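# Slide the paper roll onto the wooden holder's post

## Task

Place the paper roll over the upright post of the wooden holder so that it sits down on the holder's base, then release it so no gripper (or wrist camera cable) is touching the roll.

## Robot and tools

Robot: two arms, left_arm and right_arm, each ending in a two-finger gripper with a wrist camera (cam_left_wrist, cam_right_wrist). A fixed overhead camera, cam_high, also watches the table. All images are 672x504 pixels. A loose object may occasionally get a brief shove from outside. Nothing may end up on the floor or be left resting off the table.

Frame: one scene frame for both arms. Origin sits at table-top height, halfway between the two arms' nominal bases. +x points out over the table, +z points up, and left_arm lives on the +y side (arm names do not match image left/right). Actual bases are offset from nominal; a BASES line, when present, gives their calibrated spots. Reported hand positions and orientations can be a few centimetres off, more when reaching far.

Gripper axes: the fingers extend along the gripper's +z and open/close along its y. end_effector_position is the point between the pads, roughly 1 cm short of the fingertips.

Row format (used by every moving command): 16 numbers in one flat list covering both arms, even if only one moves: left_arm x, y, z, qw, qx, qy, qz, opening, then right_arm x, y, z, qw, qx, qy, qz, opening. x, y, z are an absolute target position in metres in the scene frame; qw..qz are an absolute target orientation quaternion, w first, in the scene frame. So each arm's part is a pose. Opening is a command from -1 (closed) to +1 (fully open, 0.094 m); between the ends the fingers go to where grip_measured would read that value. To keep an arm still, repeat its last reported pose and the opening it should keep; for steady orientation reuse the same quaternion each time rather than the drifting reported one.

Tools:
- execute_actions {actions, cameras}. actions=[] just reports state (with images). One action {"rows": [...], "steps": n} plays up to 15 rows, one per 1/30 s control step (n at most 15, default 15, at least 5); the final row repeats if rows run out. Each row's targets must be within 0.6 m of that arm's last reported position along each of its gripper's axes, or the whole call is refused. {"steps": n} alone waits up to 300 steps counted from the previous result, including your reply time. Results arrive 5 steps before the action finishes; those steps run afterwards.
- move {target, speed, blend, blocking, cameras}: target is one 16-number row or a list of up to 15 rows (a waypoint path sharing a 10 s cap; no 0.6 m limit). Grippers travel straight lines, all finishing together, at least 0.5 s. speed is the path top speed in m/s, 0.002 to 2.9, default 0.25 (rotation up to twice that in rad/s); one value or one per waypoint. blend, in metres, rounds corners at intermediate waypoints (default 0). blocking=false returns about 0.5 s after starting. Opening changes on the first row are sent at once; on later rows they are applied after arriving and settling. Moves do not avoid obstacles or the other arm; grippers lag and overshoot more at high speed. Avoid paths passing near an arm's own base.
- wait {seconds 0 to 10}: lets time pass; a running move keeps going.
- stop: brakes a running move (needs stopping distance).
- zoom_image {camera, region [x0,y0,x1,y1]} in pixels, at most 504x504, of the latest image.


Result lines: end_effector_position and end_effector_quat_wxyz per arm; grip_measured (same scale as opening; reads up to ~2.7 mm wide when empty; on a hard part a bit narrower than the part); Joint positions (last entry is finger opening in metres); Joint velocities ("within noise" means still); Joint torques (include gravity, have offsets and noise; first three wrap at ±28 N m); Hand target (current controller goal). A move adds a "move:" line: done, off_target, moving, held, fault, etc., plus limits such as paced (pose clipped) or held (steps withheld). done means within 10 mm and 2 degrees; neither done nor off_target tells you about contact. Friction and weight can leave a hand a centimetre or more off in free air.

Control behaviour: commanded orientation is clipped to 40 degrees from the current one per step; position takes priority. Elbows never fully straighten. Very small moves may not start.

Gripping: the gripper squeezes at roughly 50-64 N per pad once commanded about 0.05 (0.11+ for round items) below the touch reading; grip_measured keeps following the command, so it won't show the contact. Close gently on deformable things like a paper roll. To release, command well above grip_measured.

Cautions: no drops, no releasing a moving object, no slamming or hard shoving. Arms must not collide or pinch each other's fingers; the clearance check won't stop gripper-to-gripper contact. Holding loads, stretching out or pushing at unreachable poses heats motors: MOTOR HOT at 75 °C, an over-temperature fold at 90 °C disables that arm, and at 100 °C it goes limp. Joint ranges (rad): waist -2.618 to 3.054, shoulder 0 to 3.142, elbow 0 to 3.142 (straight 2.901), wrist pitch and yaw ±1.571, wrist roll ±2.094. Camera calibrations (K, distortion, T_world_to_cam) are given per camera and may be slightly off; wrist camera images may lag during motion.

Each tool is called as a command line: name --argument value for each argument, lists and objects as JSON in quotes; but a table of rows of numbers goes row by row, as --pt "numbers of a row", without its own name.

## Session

execute_actions --actions '[]' --cameras '["all"]'

Scene clock: 0.00 s of 4400.00 s.
left_arm: end_effector_position=(+0.2734, +0.2698, +0.1704) grip_measured=+1.000 end_effector_quat_wxyz=(+0.613, -0.019, +0.788, +0.051) | right_arm: end_effector_position=(+0.3790, -0.1786, +0.0822) grip_measured=+1.000 end_effector_quat_wxyz=(+0.474, -0.118, +0.868, +0.090)
Joint positions: left_arm=[-0.266 0.121 0.209 -0.349 -0.344 -0.031 0.094] | right_arm=[0.363 1.627 0.664 0.398 0.046 0.081 0.094]
Joint velocities: within noise
Joint torques (N m): no reading
Motor temperatures (°C): left_arm=[23 24 21 24 22 21 23] | right_arm=[23 23 22 22 22 23 24]
Heat: left arm: 24 °C; right arm: 24 °C.
Hand target: left_arm +0.2725, +0.2703, +0.1734; +0.616, -0.020, +0.786, +0.051 | right_arm +0.3823, -0.1774, +0.0908; +0.483, -0.117, +0.863, +0.092
camera_calibration:
cam_left_wrist: T_world_to_cam=[[0.101817, -0.992512, 0.0674804, 0.224411], [-0.662345, -0.118246, -0.739809, 0.363948], [0.742248, 0.0306295, -0.669425, 0.00653824], [0, 0, 0, 1]] pos_world=[0.213357, 0.265566, 0.258486]
cam_right_wrist: T_world_to_cam=[[0.371663, -0.927238, 0.0457862, -0.31111], [-0.803107, -0.345865, -0.485178, 0.306245], [0.465711, 0.143551, -0.873216, 0.0248398], [0, 0, 0, 1]] pos_world=[0.350007, -0.186119, 0.184518]

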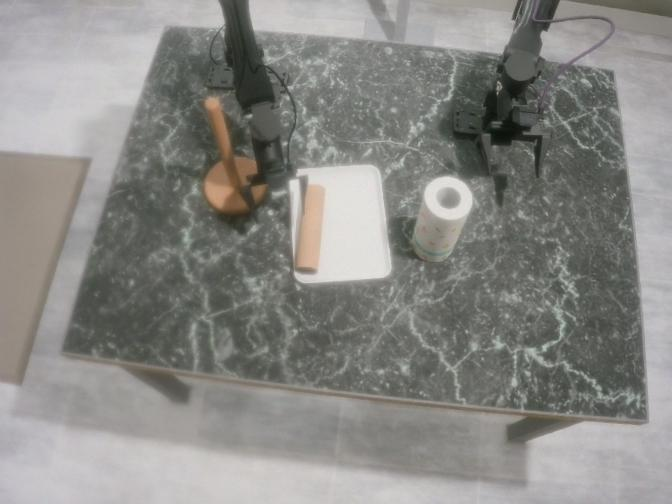

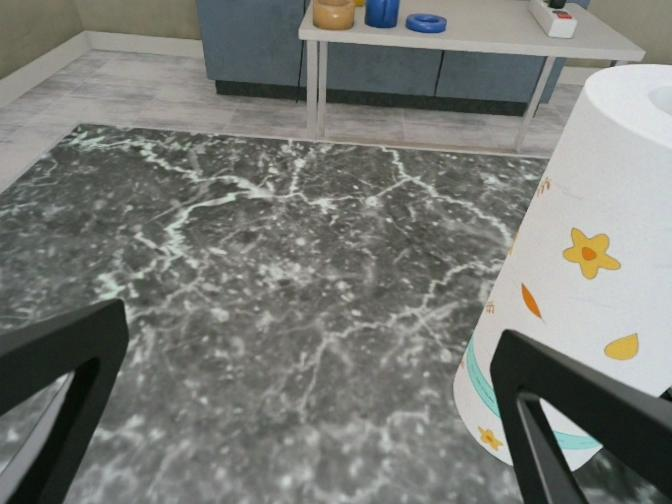

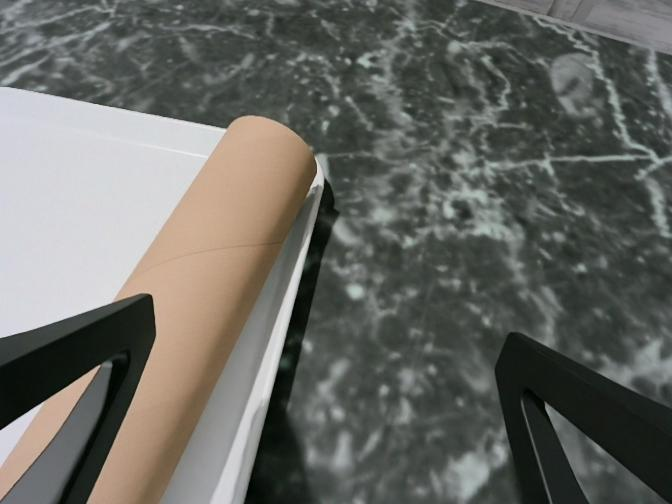

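zoom_image --camera "cam_high" --region '[395, 165, 495, 275]'

zoom_image --camera "cam_high" --region '[185, 85, 305, 230]'

move --pt "0.301 0.170 0.27 0.6970 0.1191 0.6970 -0.1191 1.0 0.345 -0.12 0.36 0.6850 -0.1752 0.6850 0.1752 1.0" --pt "0.301 0.170 0.27 0.6970 0.1191 0.6970 -0.1191 1.0 0.31 -0.30 0.43 0.7066 -0.0259 0.7066 0.0259 1.0" --speed 0.5 --blend '[0.04, 0]' --cameras '["cam_left_wrist", "cam_high"]'

Scaled by 4.582 from the camera's 672x504 image, which has a finer 960x720 frame.

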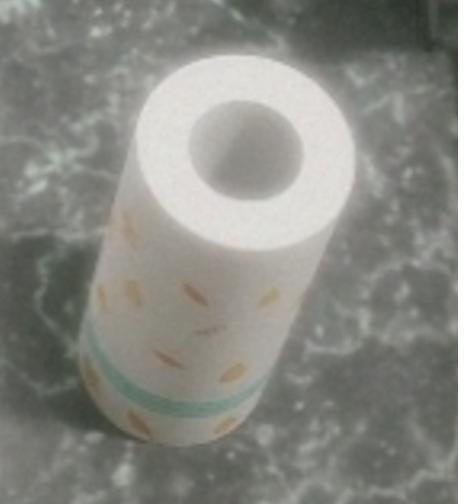

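Scaled by 3.476 from the camera's 672x504 image, which has a finer 960x720 frame.

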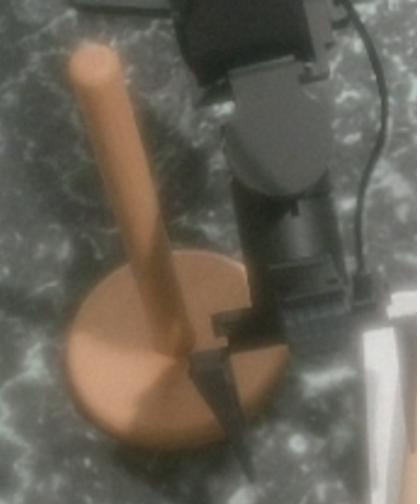

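Scene clock: 11.00 s of 4400.00 s.
left_arm: end_effector_position=(+0.3004, +0.1689, +0.2505) grip_measured=+1.000 end_effector_quat_wxyz=(+0.682, +0.120, +0.711, -0.120) | right_arm: end_effector_position=(+0.3110, -0.2997, +0.4211) grip_measured=+1.000 end_effector_quat_wxyz=(+0.702, -0.022, +0.711, +0.025)
Joint positions: left_arm=[-0.41 0.435 0.316 0.078 -0.05 -0.01 0.094] | right_arm=[0.104 0.91 1.065 -0.167 0.05 0.005 0.094]
Joint velocities: within noise
Joint torques (N m): left_arm=[0.58 1.1 10.82 2.25 0.03 0.1] | right_arm=[-0.61 -1.16 9.83 1.77 -0.18 -0.02]
Motor temperatures (°C): left_arm=[23 24 22 28 22 21 23] | right_arm=[23 24 23 24 22 23 24]
Heat: left arm: 28 °C; right arm: 24 °C.
Hand target: left_arm +0.3001, +0.1702, +0.2697; +0.697, +0.119, +0.697, -0.119 | right_arm +0.3098, -0.3000, +0.4300; +0.707, -0.026, +0.706, +0.026
Off the commanded pose: left_arm 0.020 m, 2 deg | right_arm 0.009 m, 1 deg.
Kept back: nothing.
move: off_target (left_arm)
camera_calibration:
cam_left_wrist: T_world_to_cam=[[-0.346573, -0.928815, 0.131108, 0.224149], [-0.512075, 0.0702339, -0.856065, 0.381341], [0.785918, -0.363826, -0.499964, 0.0543188], [0, 0, 0, 1]] pos_world=[0.230269, 0.201172, 0.324222]
Images, in order (width x height): cam_high 672x504, cam_left_wrist 672x504.

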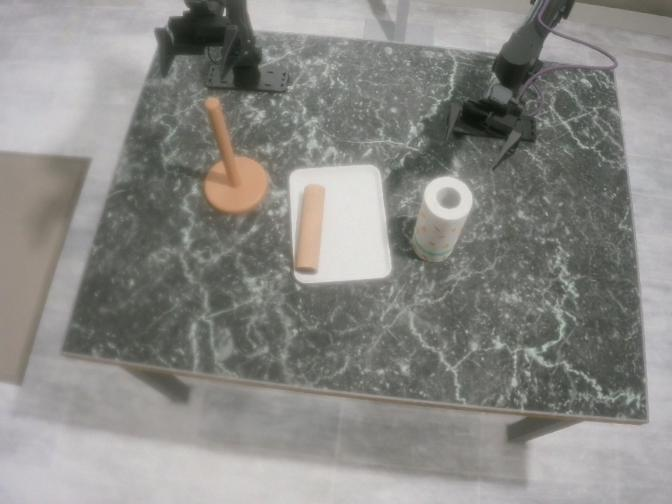

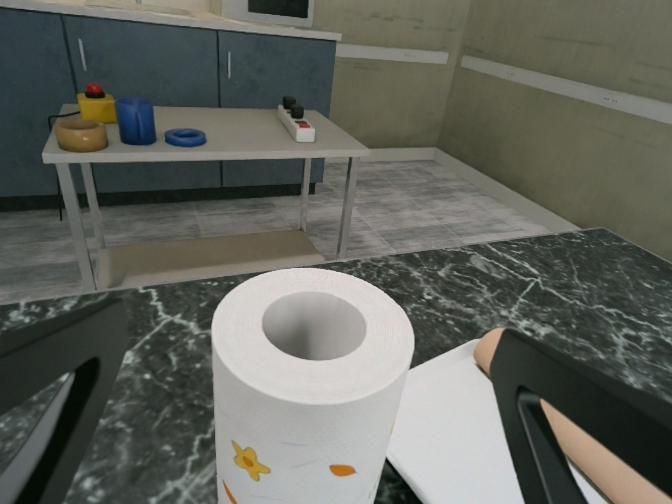

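move --target '[0.3700, 0.1395, 0.278, 0.6970, 0.1191, 0.6970, -0.1191, 1.0, 0.16, -0.60, 0.36, 0.6258, 0.3292, 0.6258, -0.3292, 1.0]' --speed 0.5 --cameras '["cam_left_wrist", "cam_high"]'

Scene clock: 16.37 s of 4400.00 s.
left_arm: end_effector_position=(+0.3666, +0.1418, +0.2616) grip_measured=+1.000 end_effector_quat_wxyz=(+0.685, +0.119, +0.709, -0.120) | right_arm: end_effector_position=(+0.1600, -0.5996, +0.3600) grip_measured=+1.000 end_effector_quat_wxyz=(+0.622, +0.334, +0.628, -0.328)
Joint positions: left_arm=[-0.41 0.903 0.439 0.431 -0.051 -0.01 0.094] | right_arm=[-0.968 0.783 0.774 -0.002 0.02 0.004 0.094]
Joint velocities: within noise
Joint torques (N m): left_arm=[-0.59 -1.63 10.61 2.28 -0.09 0.09] | right_arm=[-0.55 -1.05 6.67 2.08 -0.2 -0.01]
Motor temperatures (°C): left_arm=[23 24 23 29 22 21 23] | right_arm=[23 24 23 25 22 23 24]
Heat: left arm: 29 °C; right arm: 25 °C.
Hand target: left_arm +0.3692, +0.1397, +0.2779; +0.697, +0.119, +0.697, -0.119 | right_arm +0.1600, -0.6000, +0.3599; +0.626, +0.329, +0.626, -0.329
Off the commanded pose: left_arm 0.017 m, 2 deg | right_arm 0.000 m, 1 deg.
Kept back: nothing.
move: off_target (left_arm)
camera_calibration:
cam_left_wrist: T_world_to_cam=[[-0.3467, -0.92874, 0.131302, 0.220318], [-0.506612, 0.0676031, -0.859519, 0.425946], [0.789394, -0.364515, -0.493949, -0.004798], [0, 0, 0, 1]] pos_world=[0.295961, 0.174074, 0.334811]
Images, in order (width x height): cam_high 672x504, cam_left_wrist 672x504.

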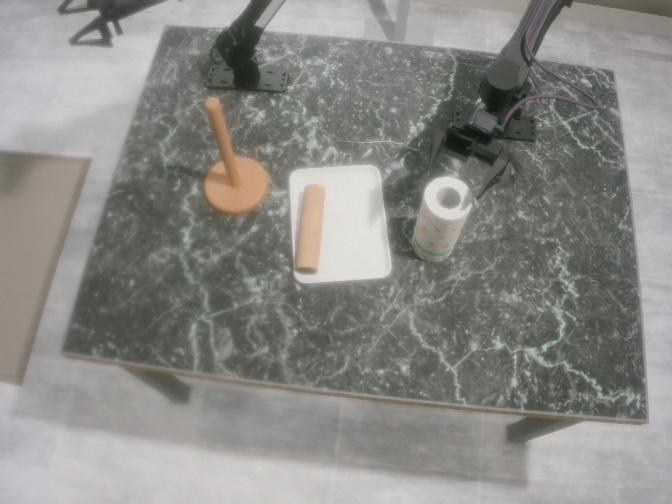

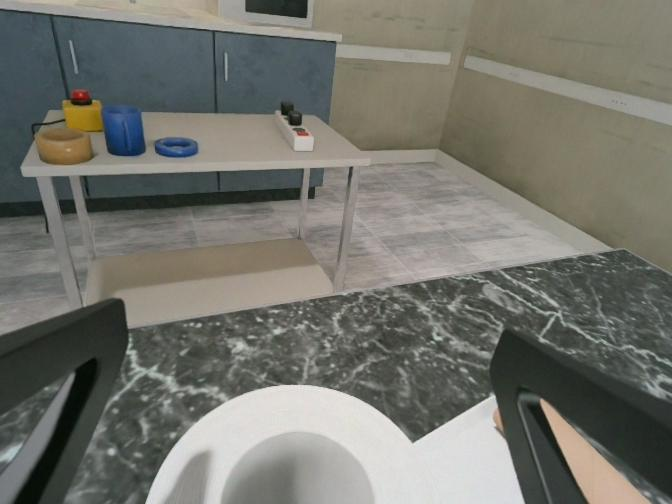

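zoom_image --camera "cam_left_wrist" --region '[100, 284, 530, 504]'

Scaled by 1.172 from the camera's 672x504 image, which has a finer 960x720 frame.

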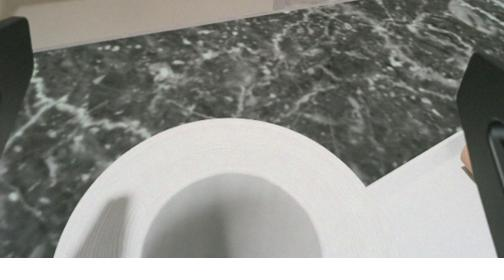

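move --pt "0.3676 0.1362 0.152 0.6970 0.1191 0.6970 -0.1191 1.0 0.16 -0.60 0.36 0.6258 0.3292 0.6258 -0.3292 1.0" --pt "0.3676 0.1362 0.152 0.6970 0.1191 0.6970 -0.1191 0.5 0.16 -0.60 0.36 0.6258 0.3292 0.6258 -0.3292 1.0" --speed 0.18 --cameras '["cam_left_wrist", "cam_high"]'

Scene clock: 21.33 s of 4400.00 s.
left_arm: end_effector_position=(+0.3711, +0.1361, +0.1613) grip_measured=+0.614 end_effector_quat_wxyz=(+0.704, +0.114, +0.690, -0.124) | right_arm: end_effector_position=(+0.1601, -0.5996, +0.3606) grip_measured=+1.000 end_effector_quat_wxyz=(+0.623, +0.333, +0.627, -0.328)
Joint positions: left_arm=[-0.432 1.481 0.132 1.371 -0.076 -0.01 0.076] | right_arm=[-0.968 0.783 0.774 0 0.019 0.004 0.094]
Joint velocities: within noise
Joint torques (N m): left_arm=[-0.61 -3.11 3.41 2.32 -0.06 0.06] | right_arm=[-0.62 -1.09 6.65 2.04 -0.16 -0.02]
Motor temperatures (°C): left_arm=[23 24 23 30 22 21 24] | right_arm=[23 24 24 26 22 23 24]
Heat: left arm: 30 °C; right arm: 26 °C.
Hand target: left_arm +0.3676, +0.1362, +0.1522; +0.697, +0.119, +0.697, -0.119 | right_arm +0.1601, -0.6000, +0.3600; +0.626, +0.329, +0.626, -0.329
Off the commanded pose: left_arm 0.010 m, 1 deg | right_arm 0.001 m, 1 deg.
Kept back: nothing.
move: done
camera_calibration:
cam_left_wrist: T_world_to_cam=[[-0.350977, -0.926805, 0.133592, 0.230795], [-0.462008, 0.0473053, -0.885613, 0.332889], [0.814472, -0.37255, -0.444794, -0.0761317], [0, 0, 0, 1]] pos_world=[0.296808, 0.169792, 0.230116]
Images, in order (width x height): cam_high 672x504, cam_left_wrist 672x504.

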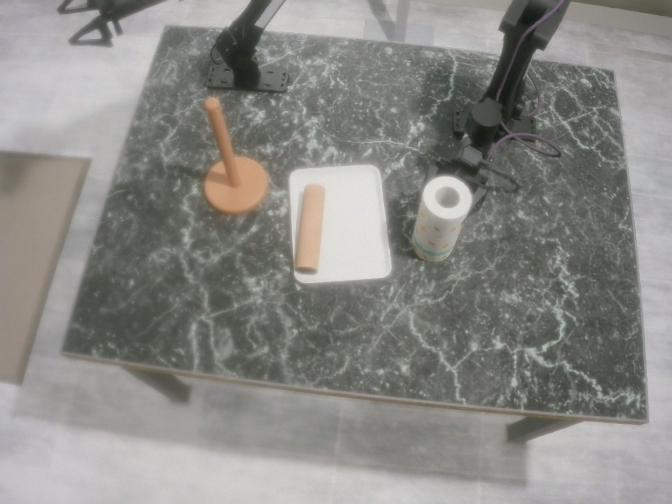

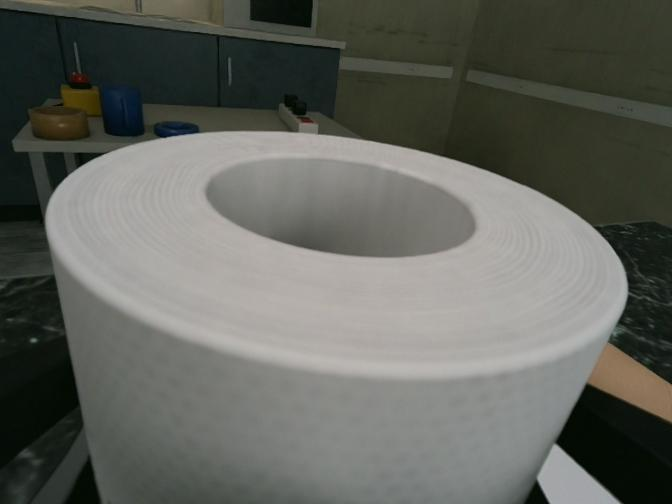

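move --pt "0.375 0.115 0.25 0.7061 0.1325 0.6819 -0.1372 0.45 0.16 -0.60 0.36 0.6258 0.3292 0.6258 -0.3292 1.0" --pt "0.395 -0.08 0.49 0.6735 0.2557 0.6392 -0.2694 0.45 0.16 -0.60 0.36 0.6258 0.3292 0.6258 -0.3292 1.0" --pt "0.280 -0.295 0.495 0.6060 0.3785 0.5751 -0.3988 0.45 0.16 -0.60 0.36 0.6258 0.3292 0.6258 -0.3292 1.0" --speed '[0.3, 0.5, 0.35]' --blend '[0.03, 0.06, 0]' --cameras '["cam_high", "cam_left_wrist"]'

zoom_image --camera "cam_high" --region '[170, 0, 300, 130]'

Scene clock: 26.33 s of 4400.00 s.
left_arm: end_effector_position=(+0.2746, -0.2896, +0.4946) grip_measured=+0.620 end_effector_quat_wxyz=(+0.602, +0.382, +0.578, -0.398) | right_arm: end_effector_position=(+0.1601, -0.5996, +0.3606) grip_measured=+1.000 end_effector_quat_wxyz=(+0.623, +0.333, +0.627, -0.328)
Joint positions: left_arm=[-1.19 2.041 2.344 -0.263 -0.003 -0.001 0.076] | right_arm=[-0.968 0.783 0.774 0 0.019 0.004 0.094]
Joint velocities: within noise
Joint torques (N m): left_arm=[0.51 -9.88 9.95 2.28 0.01 -0.01] | right_arm=[-0.59 -1.05 6.65 2.04 -0.15 0.01]
Motor temperatures (°C): left_arm=[23 24 23 30 22 21 24] | right_arm=[23 24 24 27 22 23 24]
Heat: left arm: 30 °C; right arm: 27 °C.
Hand target: left_arm +0.2798, -0.2944, +0.4948; +0.606, +0.378, +0.575, -0.399 | right_arm +0.1600, -0.6000, +0.3599; +0.626, +0.329, +0.626, -0.329
Off the commanded pose: left_arm 0.008 m, 1 deg | right_arm 0.001 m, 1 deg.
Kept back: nothing.
move: done
camera_calibration:
cam_left_wrist: T_world_to_cam=[[-0.923197, -0.364285, 0.122492, 0.0833196], [-0.261467, 0.361725, -0.894869, 0.644097], [0.281678, -0.858168, -0.429192, -0.00997719], [0, 0, 0, 1]] pos_world=[0.248141, -0.211196, 0.561894]
Images, in order (width x height): cam_high 672x504, cam_left_wrist 672x504.

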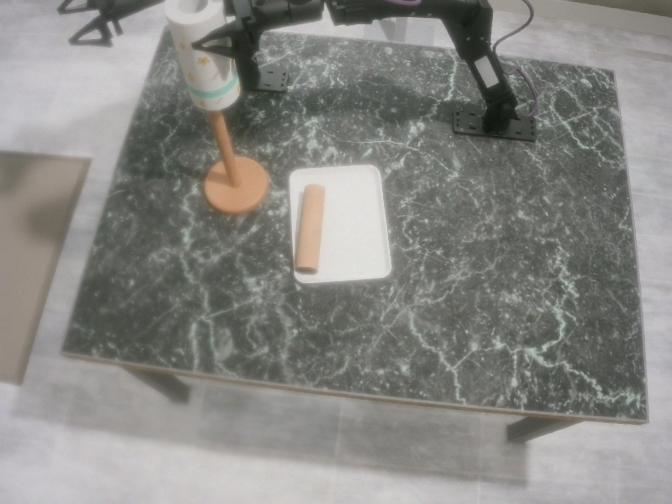

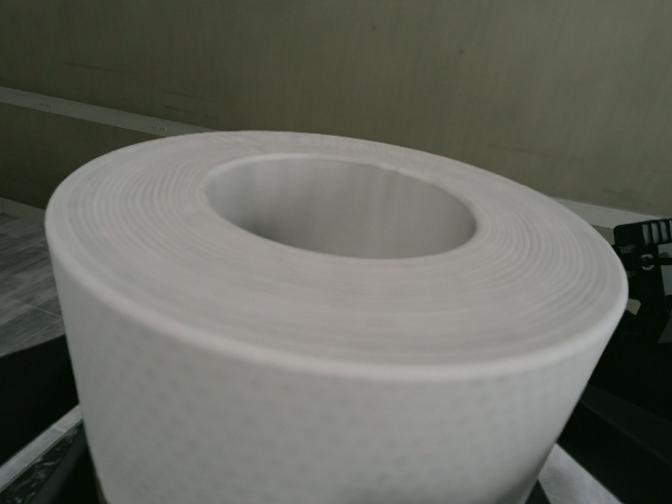

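Scaled by 3.877 from the camera's 672x504 image, which has a finer 960x720 frame.

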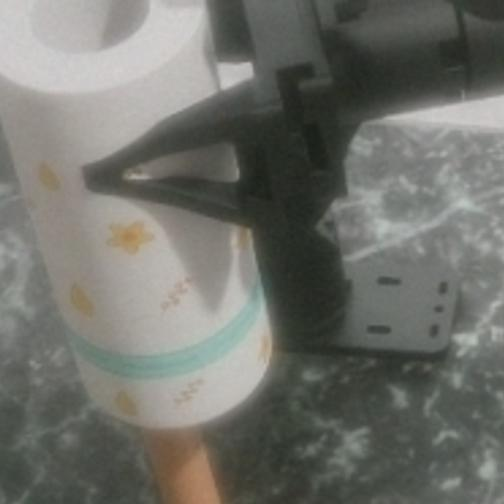

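move --target '[0.2817, -0.3079, 0.478, 0.6009, 0.3819, 0.5804, -0.3955, 0.45, 0.16, -0.60, 0.36, 0.6258, 0.3292, 0.6258, -0.3292, 1.0]' --speed 0.12 --cameras '["cam_high"]'

zoom_image --camera "cam_high" --region '[170, 60, 270, 140]'

zoom_image --camera "cam_high" --region '[150, 0, 250, 80]'

Scene clock: 29.37 s of 4400.00 s.
left_arm: end_effector_position=(+0.2794, -0.3010, +0.4765) grip_measured=+0.620 end_effector_quat_wxyz=(+0.594, +0.387, +0.586, -0.393) | right_arm: end_effector_position=(+0.1601, -0.5996, +0.3606) grip_measured=+1.000 end_effector_quat_wxyz=(+0.623, +0.333, +0.627, -0.328)
Joint positions: left_arm=[-1.19 2.075 2.344 -0.255 -0.004 -0.001 0.076] | right_arm=[-0.968 0.783 0.774 0 0.019 0.004 0.094]
Joint velocities: within noise
Joint torques (N m): left_arm=[-0.29 -10.29 9.48 2.42 -0.11 -0.02] | right_arm=[-0.58 -1.02 6.63 2.02 -0.17 -0.01]
Motor temperatures (°C): left_arm=[23 24 23 30 22 21 24] | right_arm=[23 24 24 28 22 23 24]
Heat: left arm: 30 °C; right arm: 28 °C.
Hand target: left_arm +0.2816, -0.3074, +0.4777; +0.601, +0.382, +0.580, -0.395 | right_arm +0.1600, -0.6000, +0.3599; +0.626, +0.329, +0.626, -0.329
Off the commanded pose: left_arm 0.007 m, 1 deg | right_arm 0.001 m, 1 deg.
Kept back: nothing.
move: done
Images, in order (width x height): cam_high 672x504.

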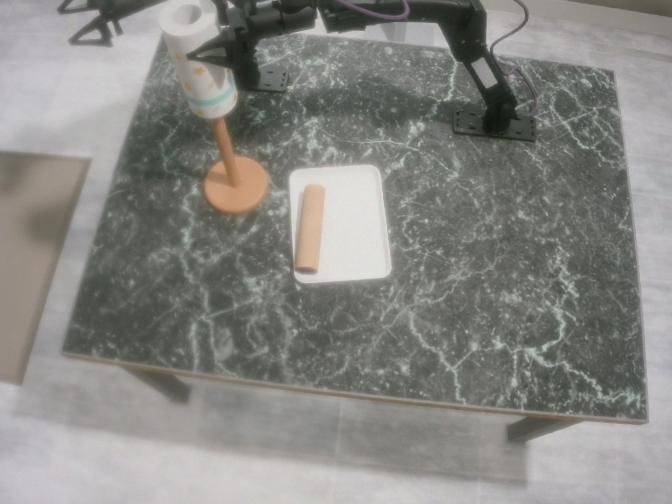

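Scaled by 5.040 from the camera's 672x504 image, which has a finer 960x720 frame.

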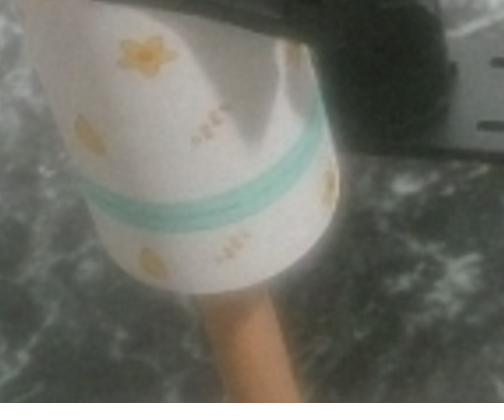

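Scaled by 5.040 from the camera's 672x504 image, which has a finer 960x720 frame.

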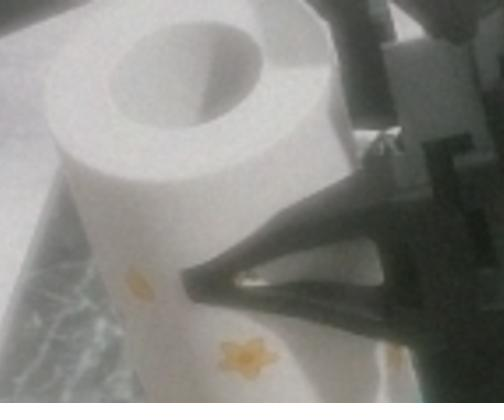

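move --target '[0.2791, -0.2975, 0.445, 0.6085, 0.3767, 0.5724, -0.4005, 0.45, 0.16, -0.60, 0.36, 0.6258, 0.3292, 0.6258, -0.3292, 1.0]' --speed 0.1 --cameras '["cam_high"]'

zoom_image --camera "cam_high" --region '[150, 0, 280, 150]'

Scene clock: 34.73 s of 4400.00 s.
left_arm: end_effector_position=(+0.2840, -0.3119, +0.4099) grip_measured=+0.620 end_effector_quat_wxyz=(+0.587, +0.392, +0.593, -0.388) | right_arm: end_effector_position=(+0.1601, -0.5996, +0.3607) grip_measured=+1.000 end_effector_quat_wxyz=(+0.623, +0.333, +0.627, -0.328)
Joint positions: left_arm=[-1.19 2.015 1.995 0.01 -0.004 -0.001 0.076] | right_arm=[-0.968 0.783 0.774 0.001 0.019 0.004 0.094]
Joint velocities: within noise
Joint torques (N m): left_arm=[0.01 -16.49 7.62 2.43 -0.04 -0.02] | right_arm=[-0.62 -1.03 6.61 2.04 -0.15 0]
Motor temperatures (°C): left_arm=[23 25 23 32 22 21 24] | right_arm=[23 24 24 29 22 23 24]
Heat: left arm: 32 °C; right arm: 29 °C.
Hand target: left_arm +0.2791, -0.2976, +0.4445; +0.608, +0.377, +0.572, -0.400 | right_arm +0.1600, -0.6000, +0.3600; +0.626, +0.329, +0.626, -0.329
Off the commanded pose: left_arm 0.038 m, 4 deg | right_arm 0.001 m, 1 deg.
Kept back: nothing.
move: off_target (left_arm)
Images, in order (width x height): cam_high 672x504.

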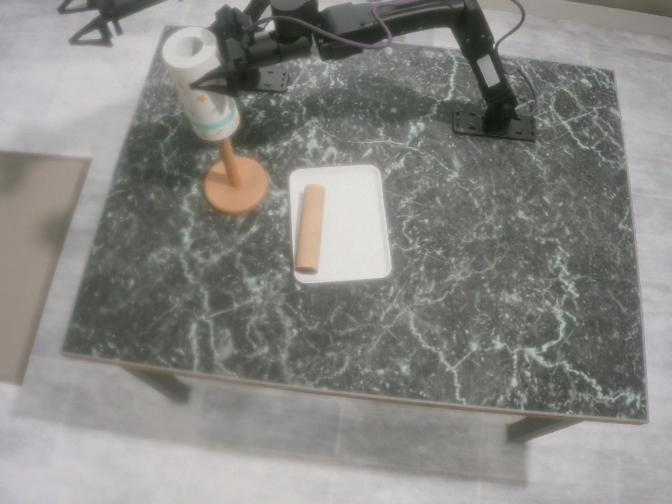

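Scaled by 3.360 from the camera's 672x504 image, which has a finer 960x720 frame.

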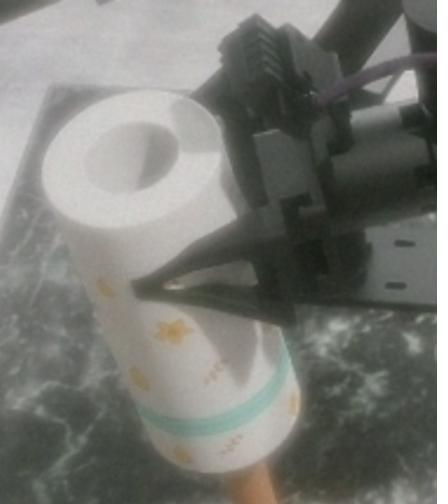

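move --target '[0.2803, -0.3055, 0.195, 0.6009, 0.3819, 0.5804, -0.3955, 0.45, 0.16, -0.60, 0.36, 0.6258, 0.3292, 0.6258, -0.3292, 1.0]' --speed 0.2 --cameras '["cam_high"]'

zoom_image --camera "cam_high" --region '[160, 60, 310, 225]'

Scene clock: 37.80 s of 4400.00 s.
left_arm: end_effector_position=(+0.2819, -0.3043, +0.2050) grip_measured=+0.620 end_effector_quat_wxyz=(+0.601, +0.381, +0.580, -0.395) | right_arm: end_effector_position=(+0.1601, -0.5995, +0.3607) grip_measured=+1.000 end_effector_quat_wxyz=(+0.623, +0.333, +0.627, -0.328)
Joint positions: left_arm=[-1.19 2.15 1.304 0.882 -0.009 -0.001 0.076] | right_arm=[-0.968 0.783 0.774 0.001 0.019 0.004 0.094]
Joint velocities: within noise
Joint torques (N m): left_arm=[-0.35 -11.33 6.11 2.47 -0.04 -0.02] | right_arm=[-0.62 -1.05 6.65 2.04 -0.16 0]
Motor temperatures (°C): left_arm=[23 26 23 32 22 21 25] | right_arm=[23 24 24 29 22 23 24]
Heat: left arm: 32 °C; right arm: 29 °C.
Hand target: left_arm +0.2803, -0.3053, +0.1952; +0.601, +0.382, +0.580, -0.395 | right_arm +0.1601, -0.6000, +0.3600; +0.626, +0.329, +0.626, -0.329
Off the commanded pose: left_arm 0.010 m, 0 deg | right_arm 0.001 m, 1 deg.
Kept back: nothing.
move: done
Images, in order (width x height): cam_high 672x504.

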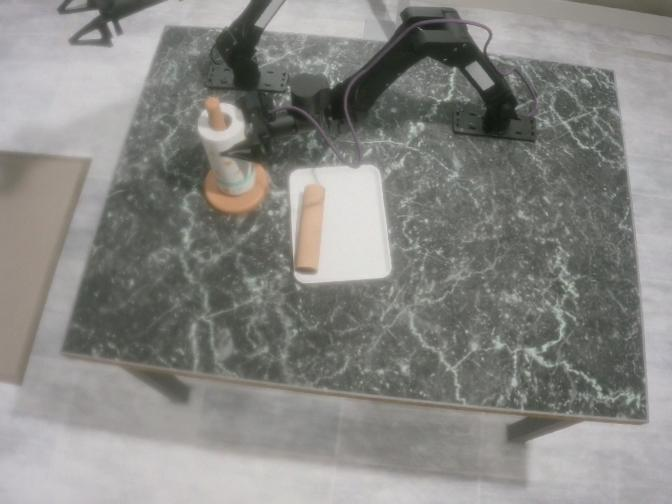

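Scaled by 3.055 from the camera's 672x504 image, which has a finer 960x720 frame.

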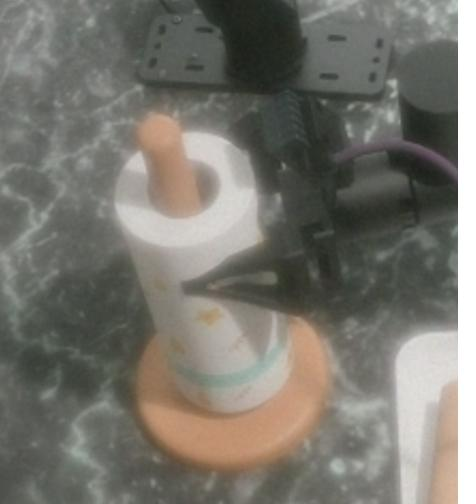

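move --pt "0.2803 -0.3055 0.160 0.6009 0.3819 0.5804 -0.3955 0.45 0.16 -0.60 0.36 0.6258 0.3292 0.6258 -0.3292 1.0" --pt "0.2803 -0.3055 0.160 0.6009 0.3819 0.5804 -0.3955 1.0 0.16 -0.60 0.36 0.6258 0.3292 0.6258 -0.3292 1.0" --pt "0.2489 -0.2319 0.163 0.6009 0.3819 0.5804 -0.3955 1.0 0.16 -0.60 0.36 0.6258 0.3292 0.6258 -0.3292 1.0" --pt "0.2250 -0.1760 0.20 0.6009 0.3819 0.5804 -0.3955 1.0 0.16 -0.60 0.36 0.6258 0.3292 0.6258 -0.3292 1.0" --speed '[0.08, 0.25, 0.22, 0.3]' --blend '[0, 0, 0.03, 0]' --cameras '["cam_high", "cam_left_wrist"]'

zoom_image --camera "cam_high" --region '[160, 60, 310, 225]'

Scene clock: 41.13 s of 4400.00 s.
left_arm: end_effector_position=(+0.2291, -0.1789, +0.2047) grip_measured=+0.999 end_effector_quat_wxyz=(+0.606, +0.377, +0.575, -0.399) | right_arm: end_effector_position=(+0.1601, -0.5995, +0.3607) grip_measured=+1.000 end_effector_quat_wxyz=(+0.623, +0.333, +0.627, -0.328)
Joint positions: left_arm=[-1.19 1.749 0.673 1.13 -0.009 -0.001 0.094] | right_arm=[-0.968 0.783 0.774 0.001 0.019 0.004 0.094]
Joint velocities: within noise
Joint torques (N m): left_arm=[-0.66 -9.44 4.59 2.01 -0.08 -0.03] | right_arm=[-0.62 -1.02 6.67 2.05 -0.17 0]
Motor temperatures (°C): left_arm=[23 27 23 32 22 21 25] | right_arm=[23 24 24 29 22 23 24]
Heat: left arm: 32 °C; right arm: 29 °C.
Hand target: left_arm +0.2251, -0.1760, +0.2001; +0.601, +0.382, +0.580, -0.396 | right_arm +0.1601, -0.6000, +0.3600; +0.626, +0.329, +0.626, -0.329
Off the commanded pose: left_arm 0.007 m, 1 deg | right_arm 0.001 m, 1 deg.
Kept back: nothing.
move: done; target 2's new opening was sent with left_arm's hand 0.033 m and 3 deg from that target
camera_calibration:
cam_left_wrist: T_world_to_cam=[[-0.921505, -0.368412, 0.122883, 0.115923], [-0.259682, 0.349236, -0.900333, 0.331223], [0.288779, -0.861572, -0.417493, -0.031126], [0, 0, 0, 1]] pos_world=[0.201825, -0.0997847, 0.270972]
Images, in order (width x height): cam_high 672x504, cam_left_wrist 672x504.

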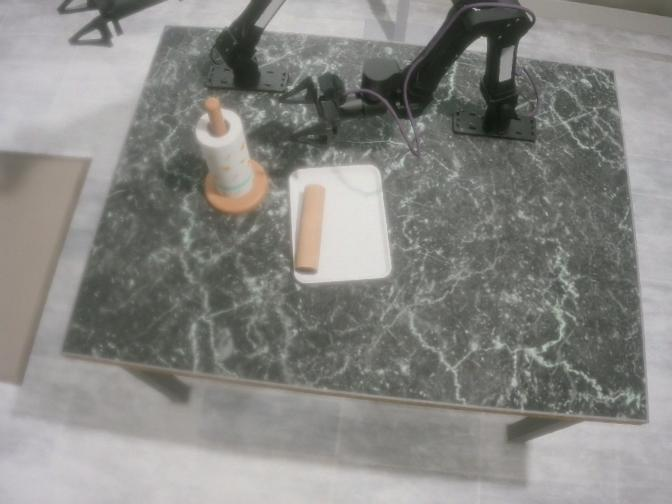

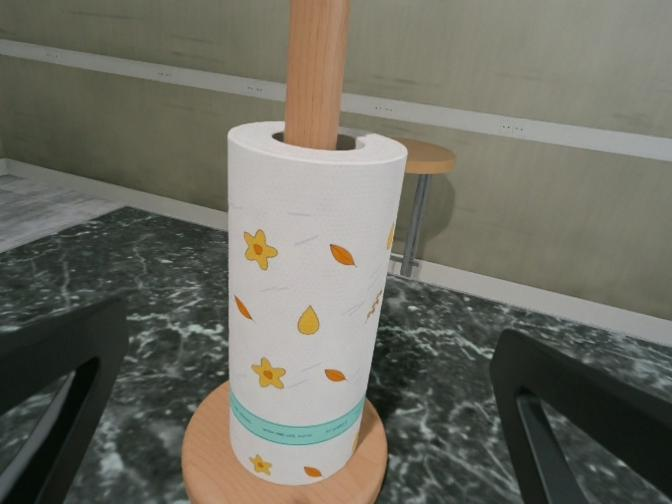

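Scaled by 3.055 from the camera's 672x504 image, which has a finer 960x720 frame.

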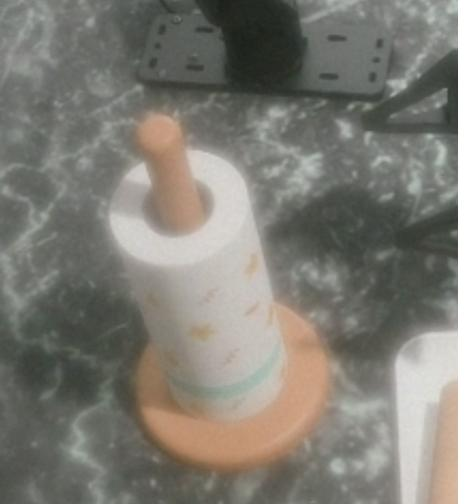

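finished_scene --scene 2

The scene is finished: the task was done.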